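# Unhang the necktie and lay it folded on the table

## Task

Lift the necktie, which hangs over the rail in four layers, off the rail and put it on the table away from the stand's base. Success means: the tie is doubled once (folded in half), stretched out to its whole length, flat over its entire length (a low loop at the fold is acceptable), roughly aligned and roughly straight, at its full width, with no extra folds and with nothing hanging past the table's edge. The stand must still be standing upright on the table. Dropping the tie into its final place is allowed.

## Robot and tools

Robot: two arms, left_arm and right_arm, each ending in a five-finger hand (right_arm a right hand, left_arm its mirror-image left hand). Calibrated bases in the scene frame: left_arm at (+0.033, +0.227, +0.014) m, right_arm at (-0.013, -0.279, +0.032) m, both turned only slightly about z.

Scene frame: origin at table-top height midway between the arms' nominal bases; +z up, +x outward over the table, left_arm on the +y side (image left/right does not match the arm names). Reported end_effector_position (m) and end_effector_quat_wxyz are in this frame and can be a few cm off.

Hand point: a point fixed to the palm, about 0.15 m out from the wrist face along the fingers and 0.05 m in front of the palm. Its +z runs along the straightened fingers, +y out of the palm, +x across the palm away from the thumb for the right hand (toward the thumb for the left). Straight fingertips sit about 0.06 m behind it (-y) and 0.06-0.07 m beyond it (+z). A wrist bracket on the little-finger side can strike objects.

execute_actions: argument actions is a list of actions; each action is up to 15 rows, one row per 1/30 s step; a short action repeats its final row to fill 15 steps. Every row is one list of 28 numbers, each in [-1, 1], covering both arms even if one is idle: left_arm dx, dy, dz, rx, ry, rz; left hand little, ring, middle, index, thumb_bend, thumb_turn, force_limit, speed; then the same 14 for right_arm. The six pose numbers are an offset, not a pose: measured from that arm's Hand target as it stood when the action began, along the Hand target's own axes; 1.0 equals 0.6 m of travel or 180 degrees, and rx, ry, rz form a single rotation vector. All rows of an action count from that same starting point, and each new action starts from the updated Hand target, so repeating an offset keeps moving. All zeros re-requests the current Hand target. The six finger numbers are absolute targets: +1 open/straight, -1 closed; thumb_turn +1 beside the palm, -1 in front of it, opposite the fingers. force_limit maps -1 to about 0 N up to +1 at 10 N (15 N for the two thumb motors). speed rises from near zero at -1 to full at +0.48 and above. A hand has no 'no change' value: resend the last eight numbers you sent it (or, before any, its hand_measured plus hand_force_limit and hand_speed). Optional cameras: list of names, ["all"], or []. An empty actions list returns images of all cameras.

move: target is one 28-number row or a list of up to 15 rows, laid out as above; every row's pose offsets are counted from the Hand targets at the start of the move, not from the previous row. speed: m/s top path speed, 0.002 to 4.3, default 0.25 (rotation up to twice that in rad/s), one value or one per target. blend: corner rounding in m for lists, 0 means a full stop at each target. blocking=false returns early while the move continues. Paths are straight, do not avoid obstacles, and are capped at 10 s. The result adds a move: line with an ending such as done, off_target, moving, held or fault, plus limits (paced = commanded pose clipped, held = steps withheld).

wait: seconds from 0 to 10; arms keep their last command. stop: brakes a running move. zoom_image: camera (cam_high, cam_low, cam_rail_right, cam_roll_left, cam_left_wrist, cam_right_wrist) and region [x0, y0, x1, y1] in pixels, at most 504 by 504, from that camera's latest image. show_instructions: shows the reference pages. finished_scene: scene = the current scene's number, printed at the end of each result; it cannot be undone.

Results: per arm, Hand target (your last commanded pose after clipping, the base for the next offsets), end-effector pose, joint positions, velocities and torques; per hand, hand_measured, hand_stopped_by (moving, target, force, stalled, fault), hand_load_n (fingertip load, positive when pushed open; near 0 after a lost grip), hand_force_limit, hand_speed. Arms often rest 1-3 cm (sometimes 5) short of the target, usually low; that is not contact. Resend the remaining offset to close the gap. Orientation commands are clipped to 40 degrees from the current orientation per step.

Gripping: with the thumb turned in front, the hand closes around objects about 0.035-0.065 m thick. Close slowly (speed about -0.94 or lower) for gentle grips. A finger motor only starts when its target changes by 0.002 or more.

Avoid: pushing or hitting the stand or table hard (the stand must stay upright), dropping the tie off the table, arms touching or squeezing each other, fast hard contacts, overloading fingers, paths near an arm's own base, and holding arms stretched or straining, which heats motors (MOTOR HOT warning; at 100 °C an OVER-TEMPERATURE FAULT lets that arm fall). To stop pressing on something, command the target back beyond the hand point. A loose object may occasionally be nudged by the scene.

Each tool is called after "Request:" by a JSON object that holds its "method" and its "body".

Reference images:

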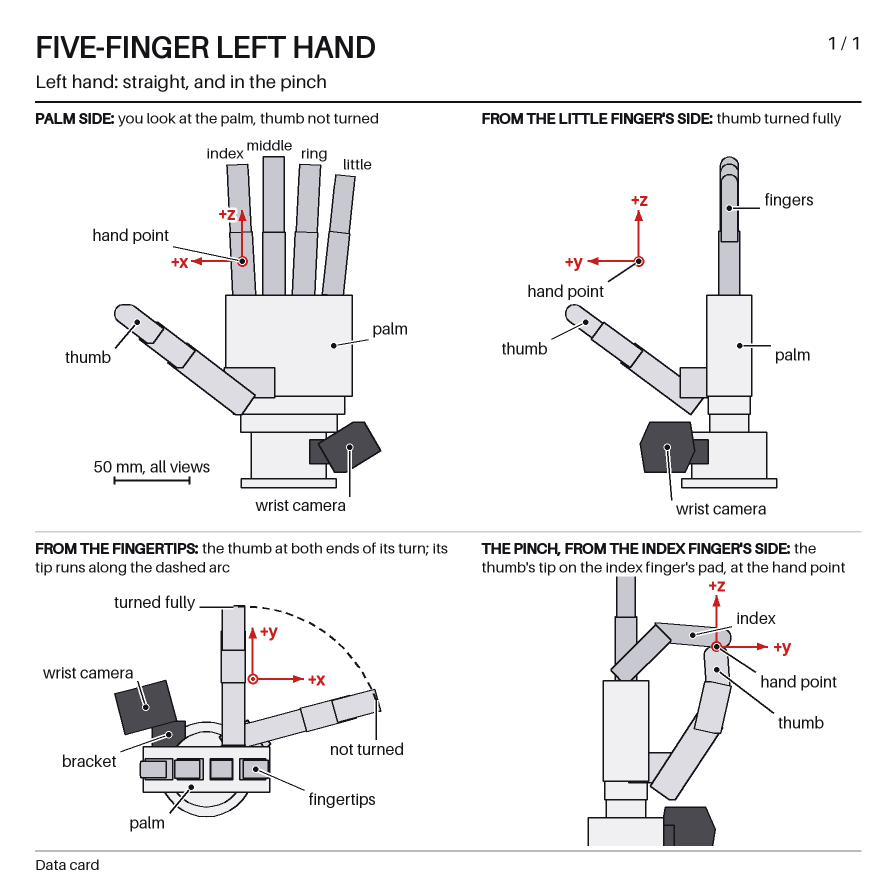

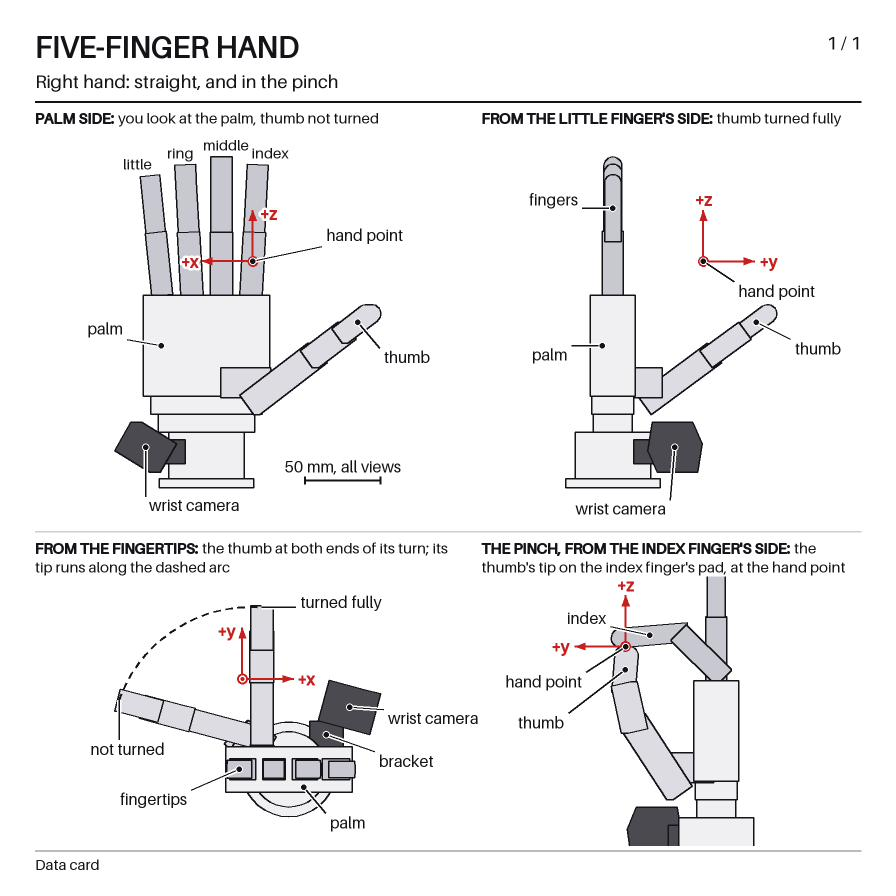

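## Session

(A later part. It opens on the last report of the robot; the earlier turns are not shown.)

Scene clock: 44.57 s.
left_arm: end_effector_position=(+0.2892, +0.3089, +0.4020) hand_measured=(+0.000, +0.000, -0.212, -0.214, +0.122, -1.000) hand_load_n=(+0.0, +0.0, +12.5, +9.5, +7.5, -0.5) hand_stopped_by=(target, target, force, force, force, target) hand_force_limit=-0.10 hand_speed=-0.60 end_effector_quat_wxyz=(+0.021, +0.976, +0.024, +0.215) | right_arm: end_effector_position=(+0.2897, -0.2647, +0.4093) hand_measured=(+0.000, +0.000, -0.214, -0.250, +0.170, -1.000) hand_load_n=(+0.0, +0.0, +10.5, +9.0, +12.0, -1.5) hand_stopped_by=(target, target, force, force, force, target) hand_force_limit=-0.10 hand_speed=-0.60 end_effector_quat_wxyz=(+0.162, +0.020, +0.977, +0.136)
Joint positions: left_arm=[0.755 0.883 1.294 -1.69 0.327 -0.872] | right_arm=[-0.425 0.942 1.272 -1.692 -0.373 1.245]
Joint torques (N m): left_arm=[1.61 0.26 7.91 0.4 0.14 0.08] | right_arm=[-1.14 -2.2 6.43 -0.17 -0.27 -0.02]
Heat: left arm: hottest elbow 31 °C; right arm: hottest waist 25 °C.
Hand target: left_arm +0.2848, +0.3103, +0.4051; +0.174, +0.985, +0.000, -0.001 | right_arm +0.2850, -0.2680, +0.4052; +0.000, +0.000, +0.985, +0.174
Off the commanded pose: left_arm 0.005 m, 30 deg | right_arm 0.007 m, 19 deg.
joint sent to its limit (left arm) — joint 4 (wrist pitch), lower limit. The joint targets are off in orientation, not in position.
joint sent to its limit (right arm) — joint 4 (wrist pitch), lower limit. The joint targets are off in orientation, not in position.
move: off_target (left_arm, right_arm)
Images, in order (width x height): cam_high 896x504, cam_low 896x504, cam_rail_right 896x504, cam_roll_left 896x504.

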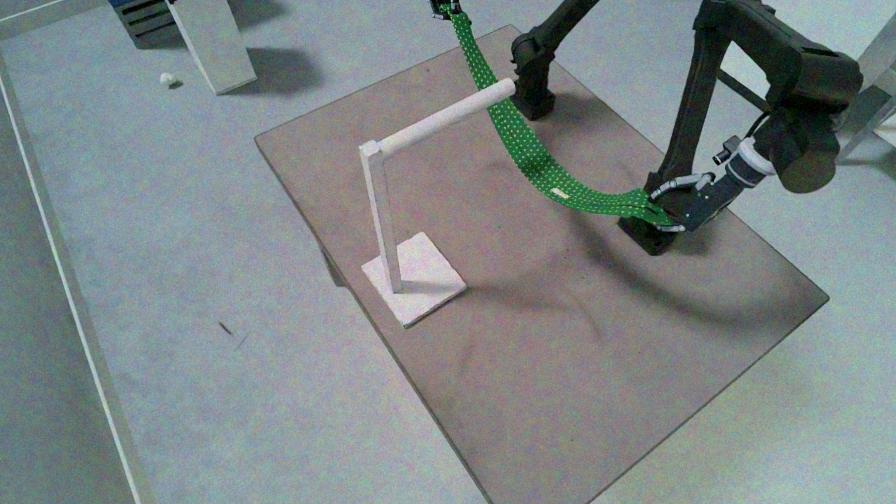

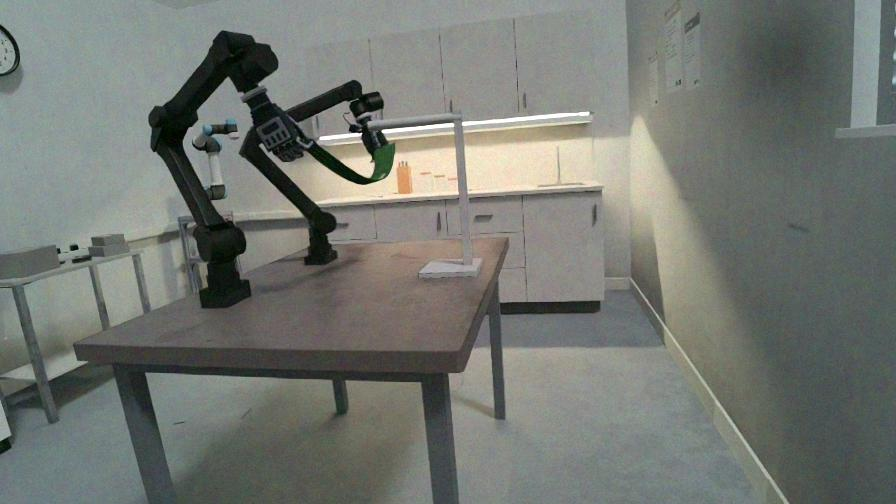

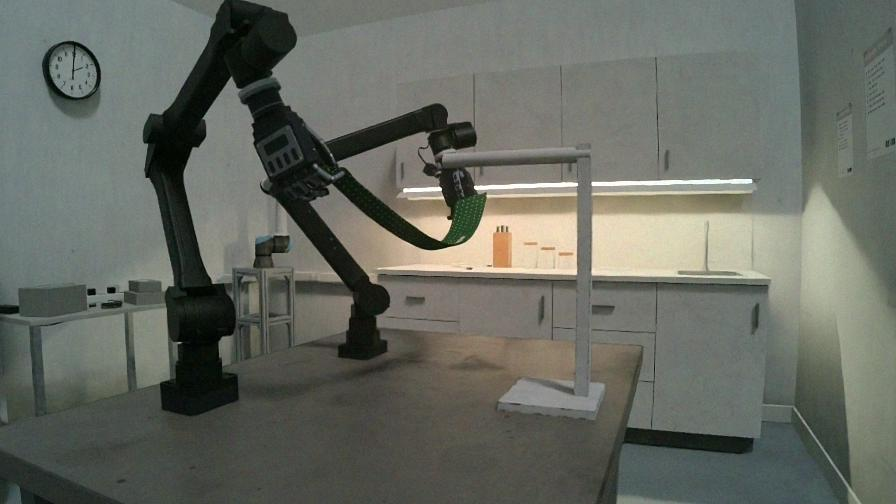

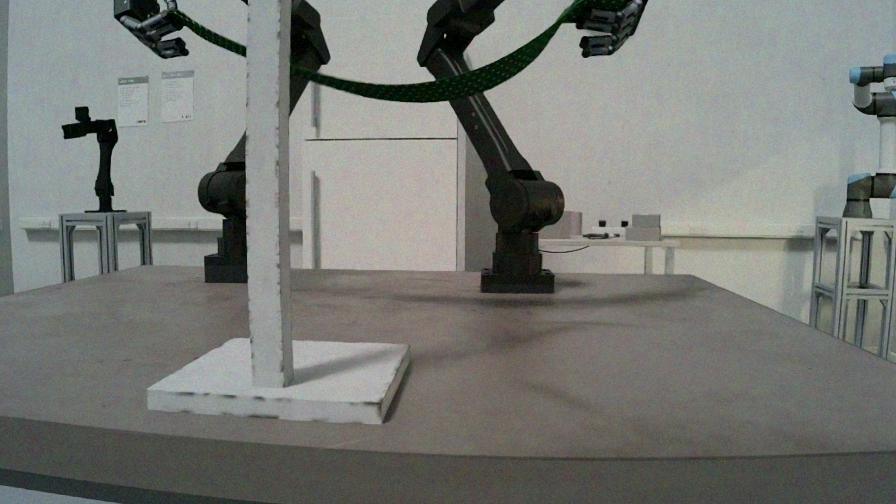

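Request:
{"method": "move", "body": {"target": [0.0583,-0.1377,0.3881,0.0833,0,0,0,0,-0.25,-0.25,-0.6,-1,-0.1,-0.6,-0.0583,-0.1408,0.387,0.0833,0,0,0,0,-0.35,-0.35,-0.6,-1,-0.1,-0.6], "speed": 0.12, "cameras": ["all"]}}

Scene clock: 47.57 s.
left_arm: end_effector_position=(+0.3142, +0.3092, +0.1596) hand_measured=(+0.000, +0.000, -0.212, -0.214, +0.122, -1.000) hand_load_n=(+0.0, +0.0, +12.5, +9.5, +7.5, +0.0) hand_stopped_by=(target, target, force, force, force, target) hand_force_limit=-0.10 hand_speed=-0.60 end_effector_quat_wxyz=(+0.047, +0.999, +0.002, -0.002) | right_arm: end_effector_position=(+0.3189, -0.2713, +0.1626) hand_measured=(+0.000, +0.000, -0.214, -0.250, +0.170, -1.000) hand_load_n=(+0.0, +0.0, +11.0, +9.0, +12.0, -1.5) hand_stopped_by=(target, target, force, force, force, target) hand_force_limit=-0.10 hand_speed=-0.60 end_effector_quat_wxyz=(+0.002, +0.000, +0.999, +0.045)
Joint positions: left_arm=[0.53 1.159 0.9 -1.366 0.078 -1] | right_arm=[-0.247 1.195 0.888 -1.281 -0.088 1.342]
Joint torques (N m): left_arm=[-0.85 -1.38 7.58 0.46 -0.1 -0.05] | right_arm=[1.14 -4.48 6.67 0.18 0.03 0.12]
Heat: left arm: hottest elbow 31 °C; right arm: hottest waist 25 °C.
Hand target: left_arm +0.3195, +0.3082, +0.1579; +0.044, +0.999, +0.000, -0.001 | right_arm +0.3200, -0.2679, +0.1578; +0.000, +0.000, +0.999, +0.044
Off the commanded pose: left_arm 0.006 m, 0 deg | right_arm 0.006 m, 0 deg.
move: done
camera_calibration:
cam_left_wrist: T_world_to_cam=[[0.272052, 0.954648, -0.120974, -0.36034], [0.83225, -0.170315, 0.527592, -0.291946], [0.483061, -0.244213, -0.84084, 0.172537], [0, 0, 0, 1]] pos_world=[0.257657, 0.336411, 0.255513]
cam_right_wrist: T_world_to_cam=[[-0.238008, 0.968996, 0.0663168, 0.328422], [0.839249, 0.17081, 0.516221, -0.299681], [0.488889, 0.178521, -0.853884, 0.147143], [0, 0, 0, 1]] pos_world=[0.257737, -0.293319, 0.258565]

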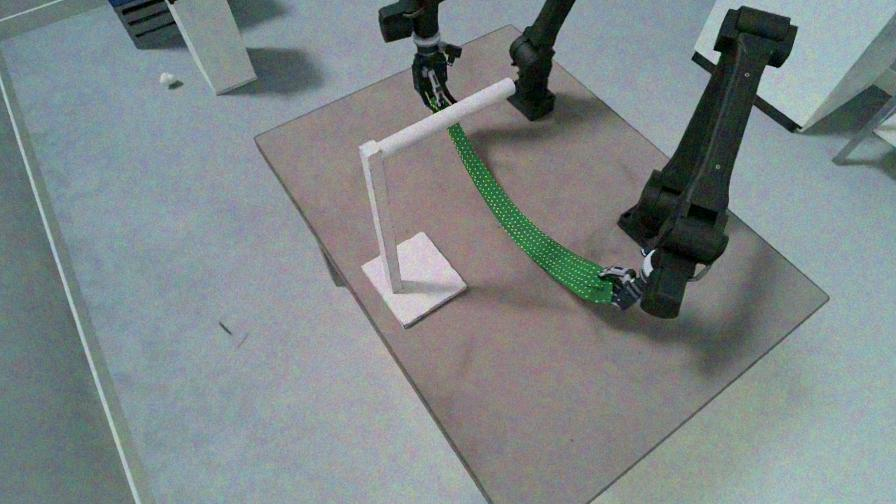

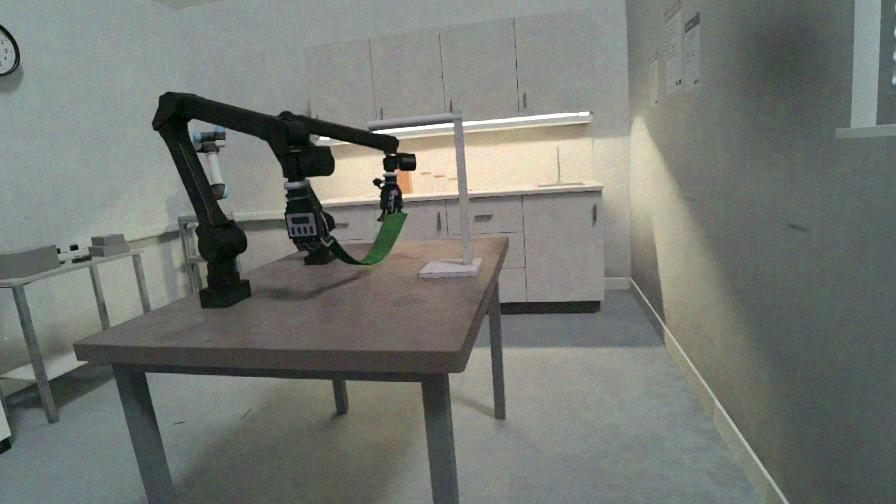

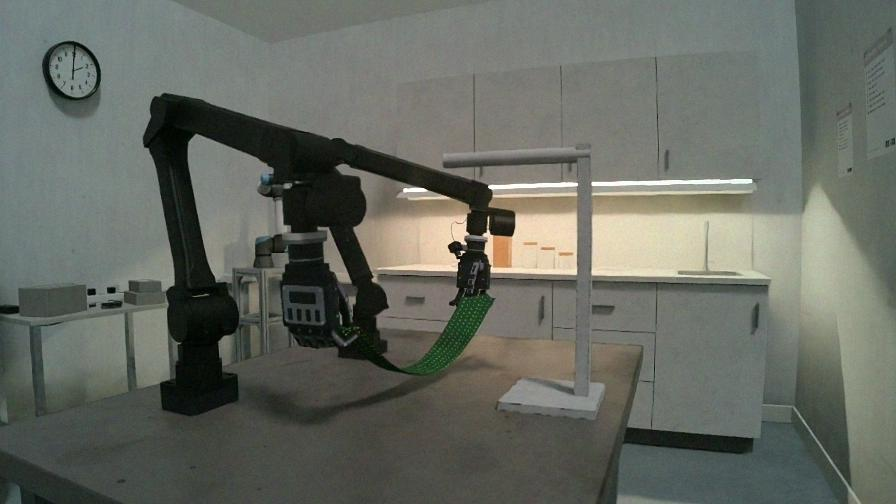

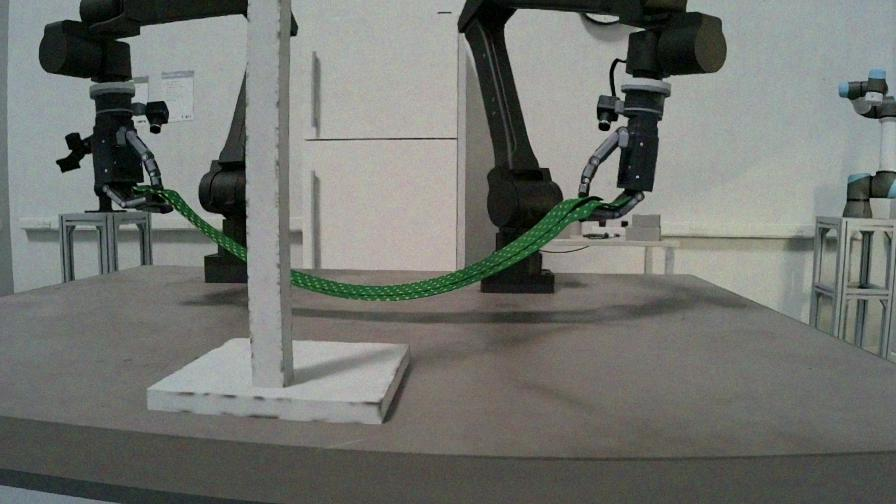

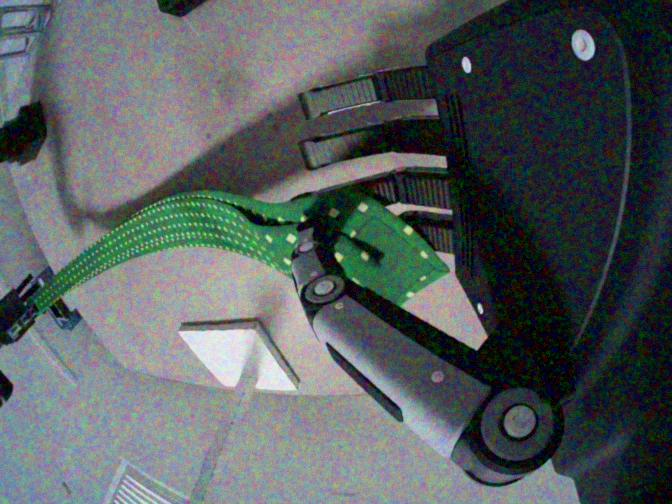

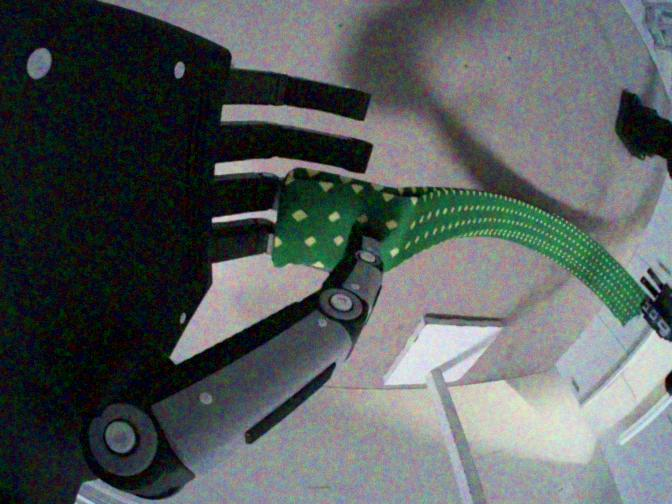

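Request:
{"method": "move", "body": {"target": [[0,-0.025,0.0948,0,0,0,0,0,-0.25,-0.25,-0.6,-1,-0.1,-0.6,0,-0.0217,0.0951,0,0,0,0,0,-0.35,-0.35,-0.6,-1,-0.1,-0.6],[0,-0.065,0.17,0.028,0,0,0,0,-0.25,-0.25,-0.6,-1,-0.1,-0.6,0,-0.0622,0.1753,0.028,0,0,0,0,-0.35,-0.35,-0.6,-1,-0.1,-0.6],[0,-0.0825,0.1782,0.028,0,0,0,0,-0.25,-0.25,-0.6,-1,-0.1,-0.6,0,-0.0797,0.1833,0.028,0,0,0,0,-0.35,-0.35,-0.6,-1,-0.1,-0.6]], "speed": 0.08, "blend": [0.01,0.005,0], "cameras": ["all"]}}

Request:
{"method": "zoom_image", "body": {"camera": "cam_roll_left", "region": [480, 150, 760, 350]}}

Request:
{"method": "zoom_image", "body": {"camera": "cam_roll_left", "region": [40, 150, 320, 350]}}

Request:
{"method": "zoom_image", "body": {"camera": "cam_high", "region": [400, 60, 700, 360]}}

Scene clock: 50.47 s.
left_arm: end_effector_position=(+0.3194, +0.3414, +0.0500) hand_measured=(+0.000, +0.000, -0.212, -0.214, +0.122, -1.000) hand_load_n=(+0.0, +0.0, +12.5, +9.5, +7.5, -0.5) hand_stopped_by=(target, target, force, force, force, target) hand_force_limit=-0.10 hand_speed=-0.60 end_effector_quat_wxyz=(+0.003, +1.000, -0.003, -0.002) | right_arm: end_effector_position=(+0.3230, -0.3014, +0.0499) hand_measured=(+0.000, +0.000, -0.214, -0.250, +0.170, -1.000) hand_load_n=(+0.0, +0.0, +11.0, +8.5, +12.0, -1.5) hand_stopped_by=(target, target, force, force, force, target) hand_force_limit=-0.10 hand_speed=-0.60 end_effector_quat_wxyz=(+0.003, +0.000, +1.000, +0.001)
Joint positions: left_arm=[0.562 1.317 0.733 -0.992 0.002 -0.961] | right_arm=[-0.284 1.361 0.718 -0.921 -0.003 1.307]
Joint torques (N m): left_arm=[1.32 -2.55 6.42 0.66 -0.18 0.11] | right_arm=[-0.73 -5.01 5.3 0.29 0.09 -0.09]
Heat: left arm: hottest elbow 31 °C; right arm: hottest waist 25 °C.
Hand target: left_arm +0.3195, +0.3481, +0.0471; +0.000, +1.000, +0.000, +0.000 | right_arm +0.3201, -0.3059, +0.0442; +0.000, +0.000, +1.000, +0.000
Off the commanded pose: left_arm 0.007 m, 0 deg | right_arm 0.008 m, 0 deg.
move: done
camera_calibration:
cam_left_wrist: T_world_to_cam=[[0.281548, 0.958907, -0.0350472, -0.41449], [0.829825, -0.224983, 0.51066, -0.212622], [0.481791, -0.172858, -0.859068, 0.0626277], [0, 0, 0, 1]] pos_world=[0.262964, 0.360446, 0.147852]
cam_right_wrist: T_world_to_cam=[[-0.236724, 0.971359, -0.0205605, 0.370617], [0.838202, 0.214883, 0.501241, -0.225394], [0.491303, 0.101422, -0.865063, 0.0307963], [0, 0, 0, 1]] pos_world=[0.261529, -0.314693, 0.147238]

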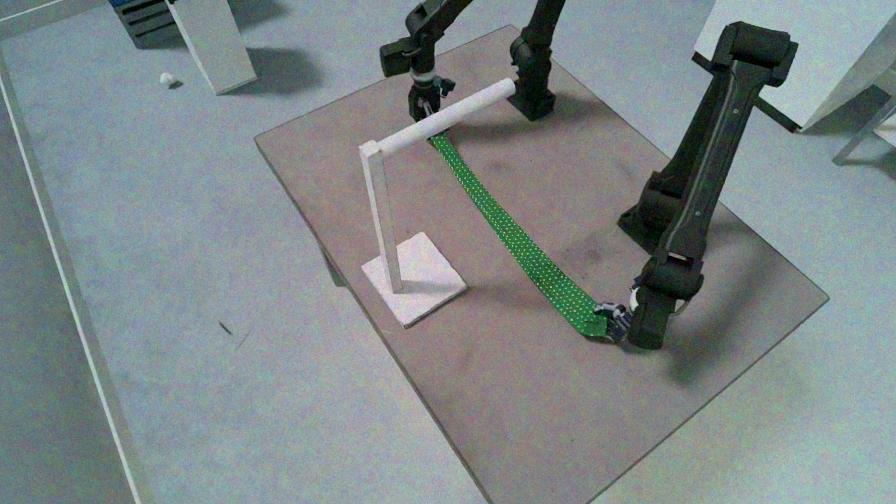

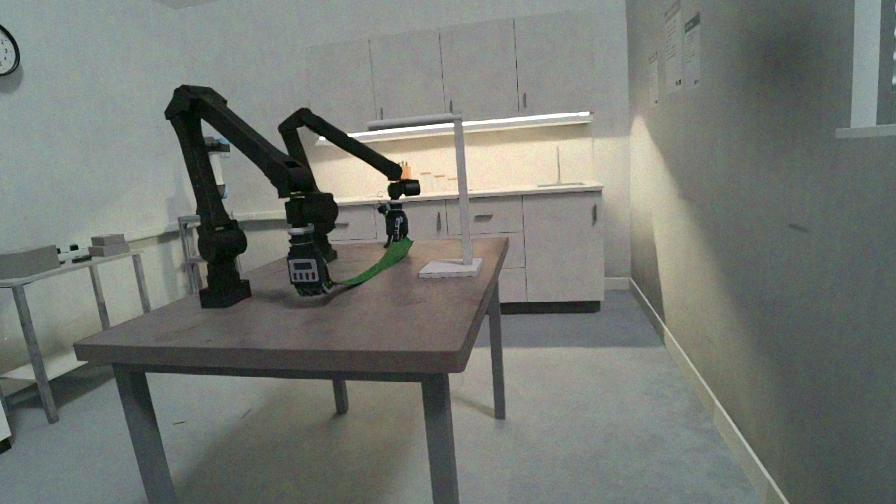

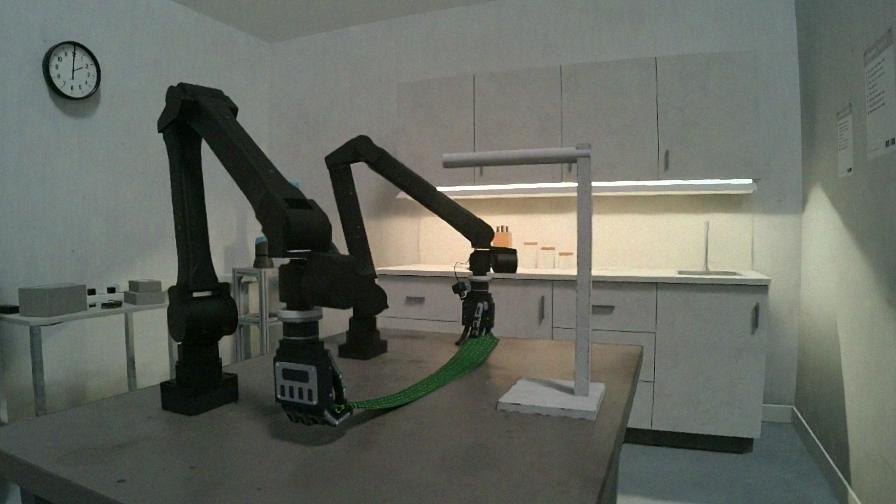

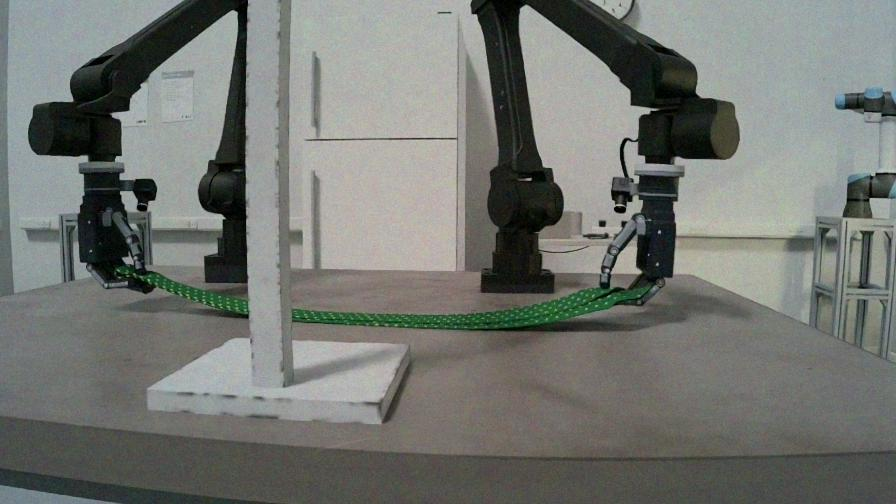

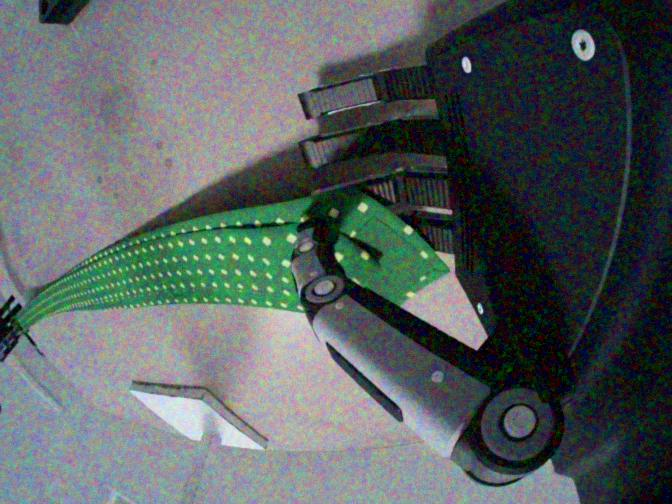

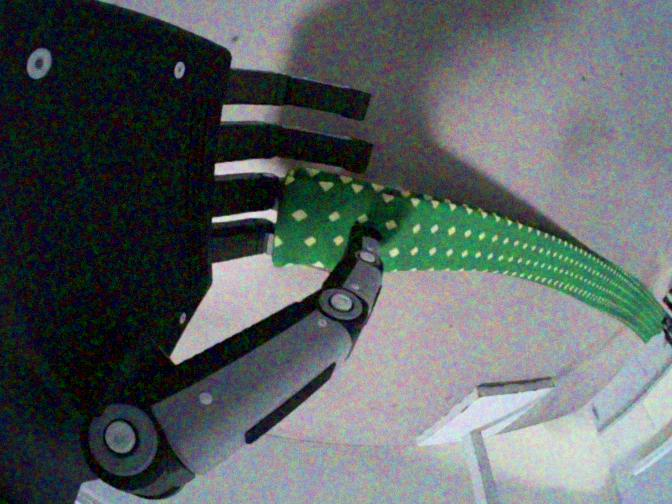

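Scaled by 1.800 from the camera's 896x504 image, which has a finer 1280x720 frame.

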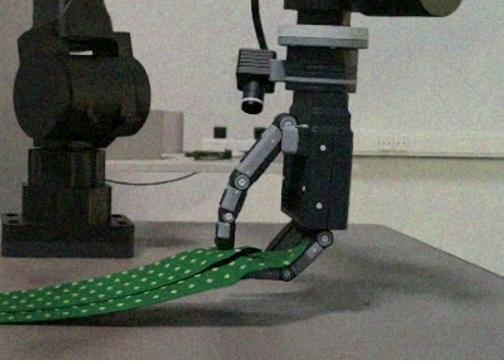

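Scaled by 1.800 from the camera's 896x504 image, which has a finer 1280x720 frame.

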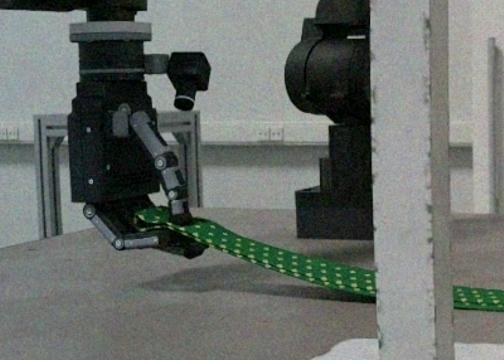

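Scaled by 1.680 from the camera's 896x504 image, which has a finer 1280x720 frame.

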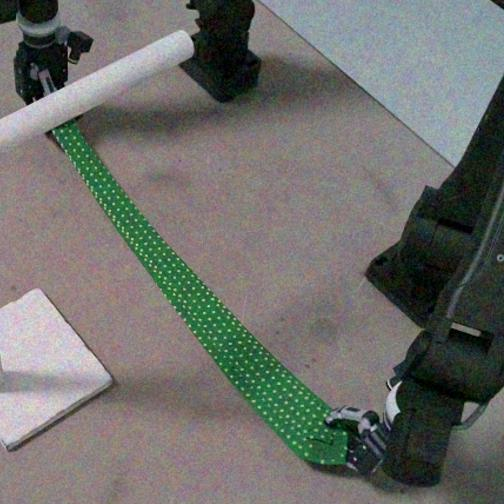

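Request:
{"method": "move", "body": {"target": [[0,0,0,0,0,0,0,0,-0.2,-0.2,1,-1,0,-0.3,0,0,0,0,0,0,0,0,-0.2,-0.24,1,-1,0,-0.3],[0,0,0,0,0,0,0.15,0.15,0.15,0.15,1,-1,0,-0.4,0,0,0,0,0,0,0.15,0.15,0.15,0.15,1,-1,0,-0.4]], "speed": 0.06, "cameras": ["all"]}}

Request:
{"method": "zoom_image", "body": {"camera": "cam_roll_left", "region": [480, 150, 760, 350]}}

Request:
{"method": "zoom_image", "body": {"camera": "cam_roll_left", "region": [40, 150, 320, 350]}}

Request:
{"method": "zoom_image", "body": {"camera": "cam_left_wrist", "region": [160, 140, 510, 380]}}

Scene clock: 54.00 s.
left_arm: end_effector_position=(+0.3195, +0.3418, +0.0499) hand_measured=(+0.150, +0.150, +0.150, +0.150, +1.000, -1.000) hand_load_n=(+0.0, +0.0, +0.0, +0.0, -0.5, +0.0) hand_stopped_by=(target, target, target, target, target, target) hand_force_limit=0.00 hand_speed=-0.40 end_effector_quat_wxyz=(+0.002, +1.000, -0.003, -0.001) | right_arm: end_effector_position=(+0.3228, -0.3018, +0.0498) hand_measured=(+0.150, +0.150, +0.150, +0.150, +1.000, -1.000) hand_load_n=(+0.0, +0.0, +0.0, +0.0, +0.0, +0.0) hand_stopped_by=(target, target, target, target, target, target) hand_force_limit=0.00 hand_speed=-0.40 end_effector_quat_wxyz=(+0.003, +0.000, +1.000, +0.000)
Joint positions: left_arm=[0.562 1.317 0.733 -0.991 0.002 -0.96] | right_arm=[-0.285 1.361 0.718 -0.921 -0.001 1.305]
Joint torques (N m): left_arm=[1.44 -2.67 6.42 0.42 -0.13 0.12] | right_arm=[-1.49 -4.95 5.42 0.23 0.03 -0.09]
Heat: left arm: hottest elbow 31 °C; right arm: hottest waist 25 °C.
Hand target: left_arm +0.3194, +0.3481, +0.0471; +0.000, +1.000, +0.000, -0.001 | right_arm +0.3200, -0.3060, +0.0442; +0.000, +0.000, +1.000, +0.000
Off the commanded pose: left_arm 0.007 m, 0 deg | right_arm 0.007 m, 0 deg.
move: done
camera_calibration:
cam_left_wrist: T_world_to_cam=[[0.281942, 0.958852, -0.033355, -0.415144], [0.829299, -0.226071, 0.511033, -0.212164], [0.482464, -0.171743, -0.858914, 0.06203], [0, 0, 0, 1]] pos_world=[0.263067, 0.36075, 0.147854]
cam_right_wrist: T_world_to_cam=[[-0.237857, 0.971053, -0.0218958, 0.371281], [0.838185, 0.216597, 0.500531, -0.2246], [0.490785, 0.100702, -0.865441, 0.0308414], [0, 0, 0, 1]] pos_world=[0.261431, -0.314992, 0.14724]

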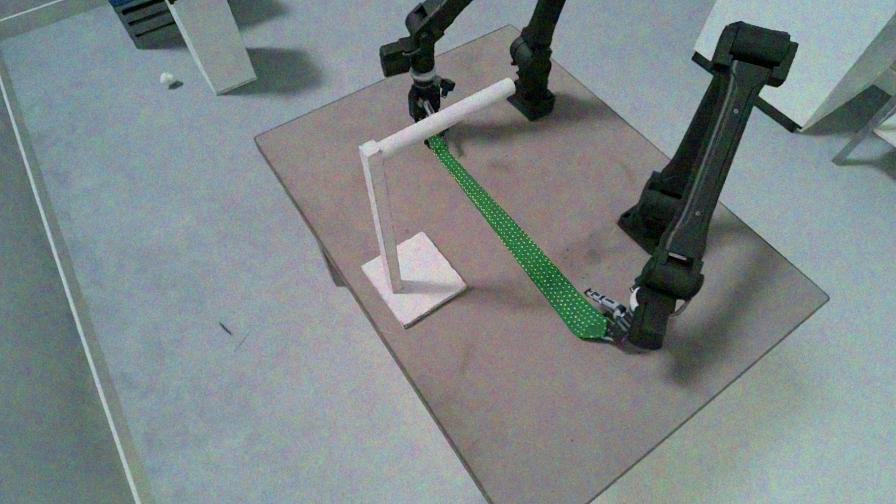

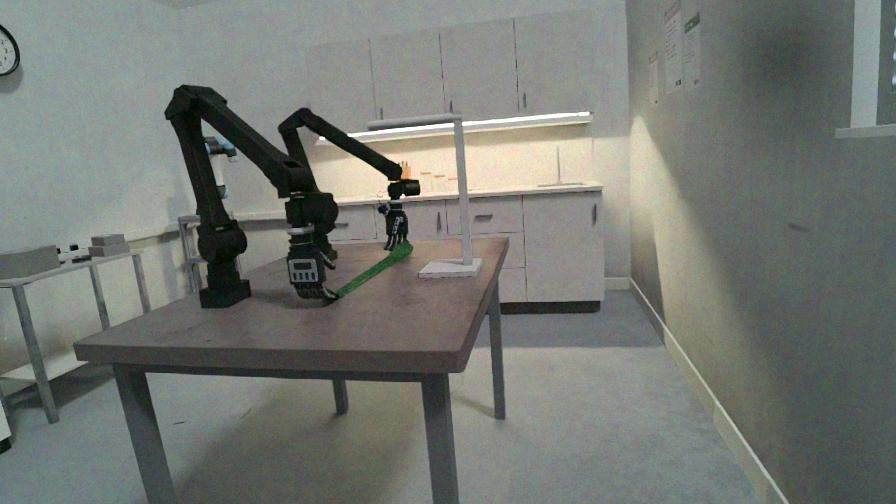

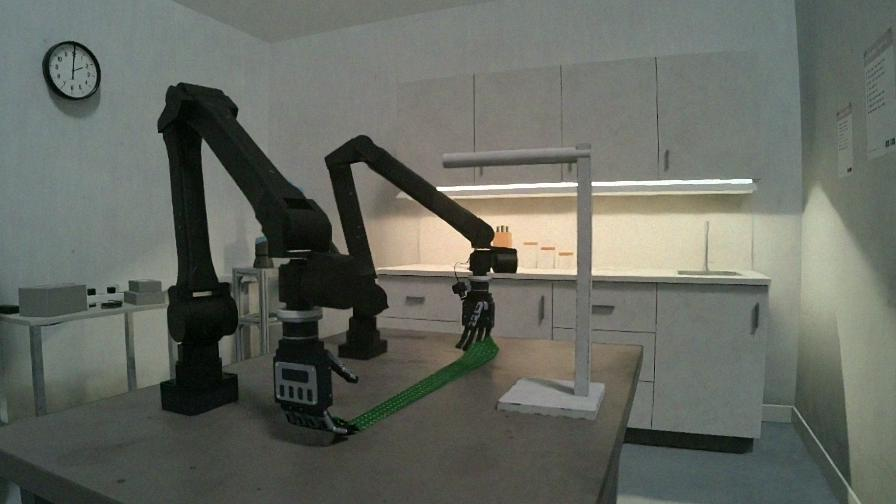

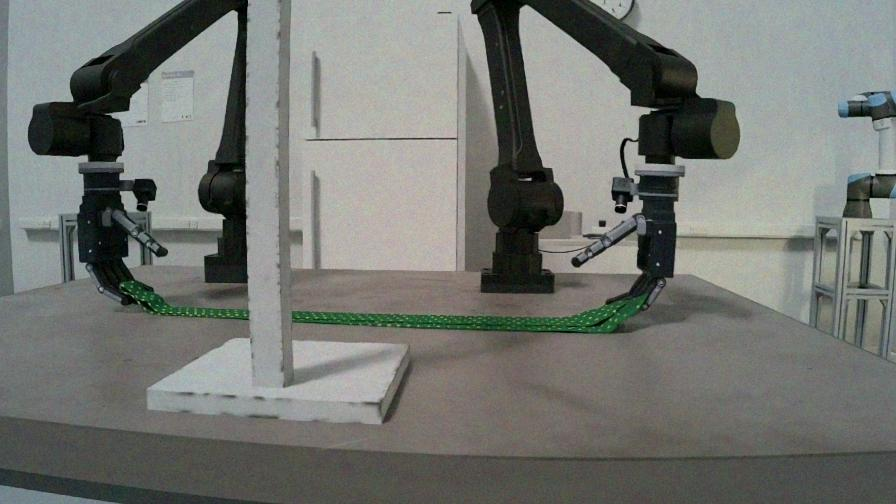

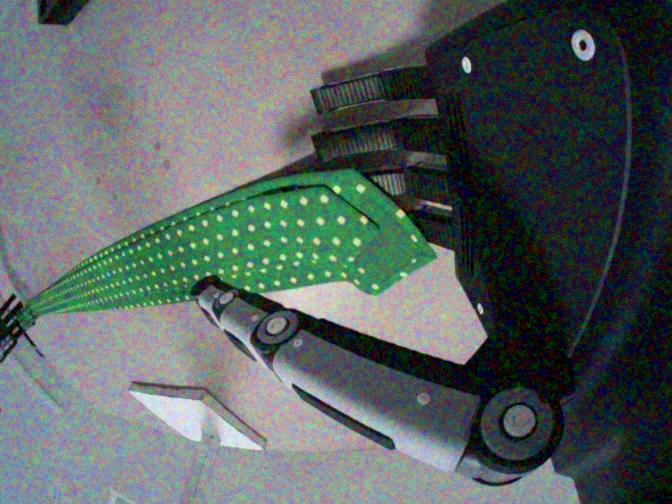

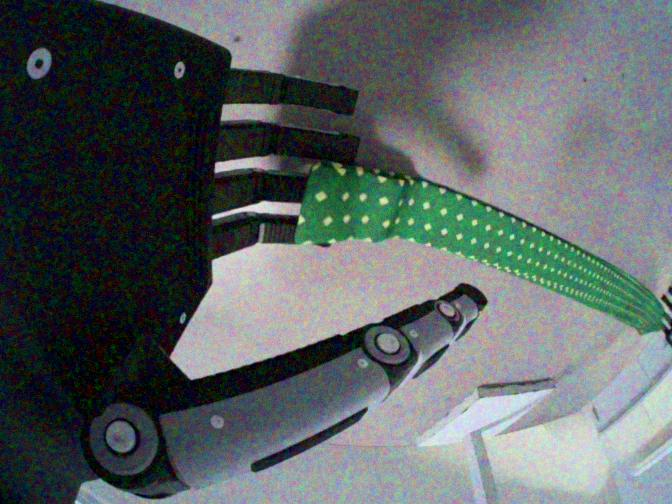

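Scaled by 1.800 from the camera's 896x504 image, which has a finer 1280x720 frame.

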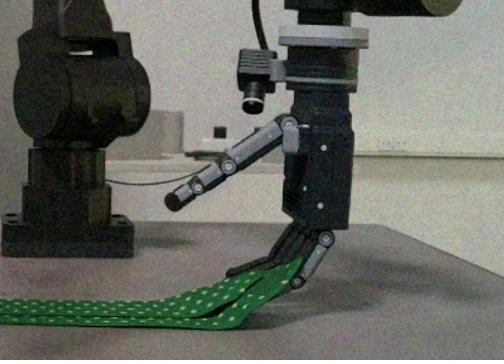

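Scaled by 1.800 from the camera's 896x504 image, which has a finer 1280x720 frame.

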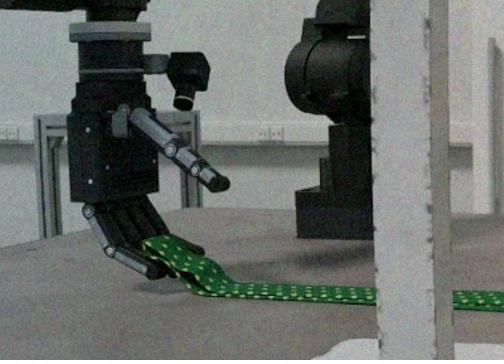

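Scaled by 1.440 from the camera's 672x504 image, which has a finer 960x720 frame.

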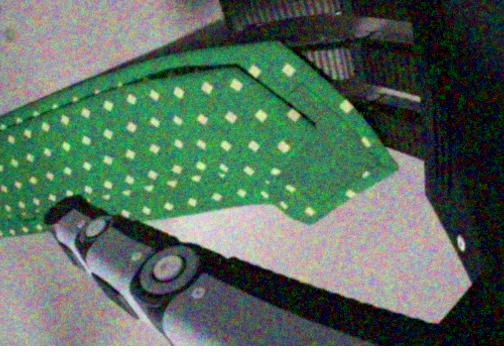

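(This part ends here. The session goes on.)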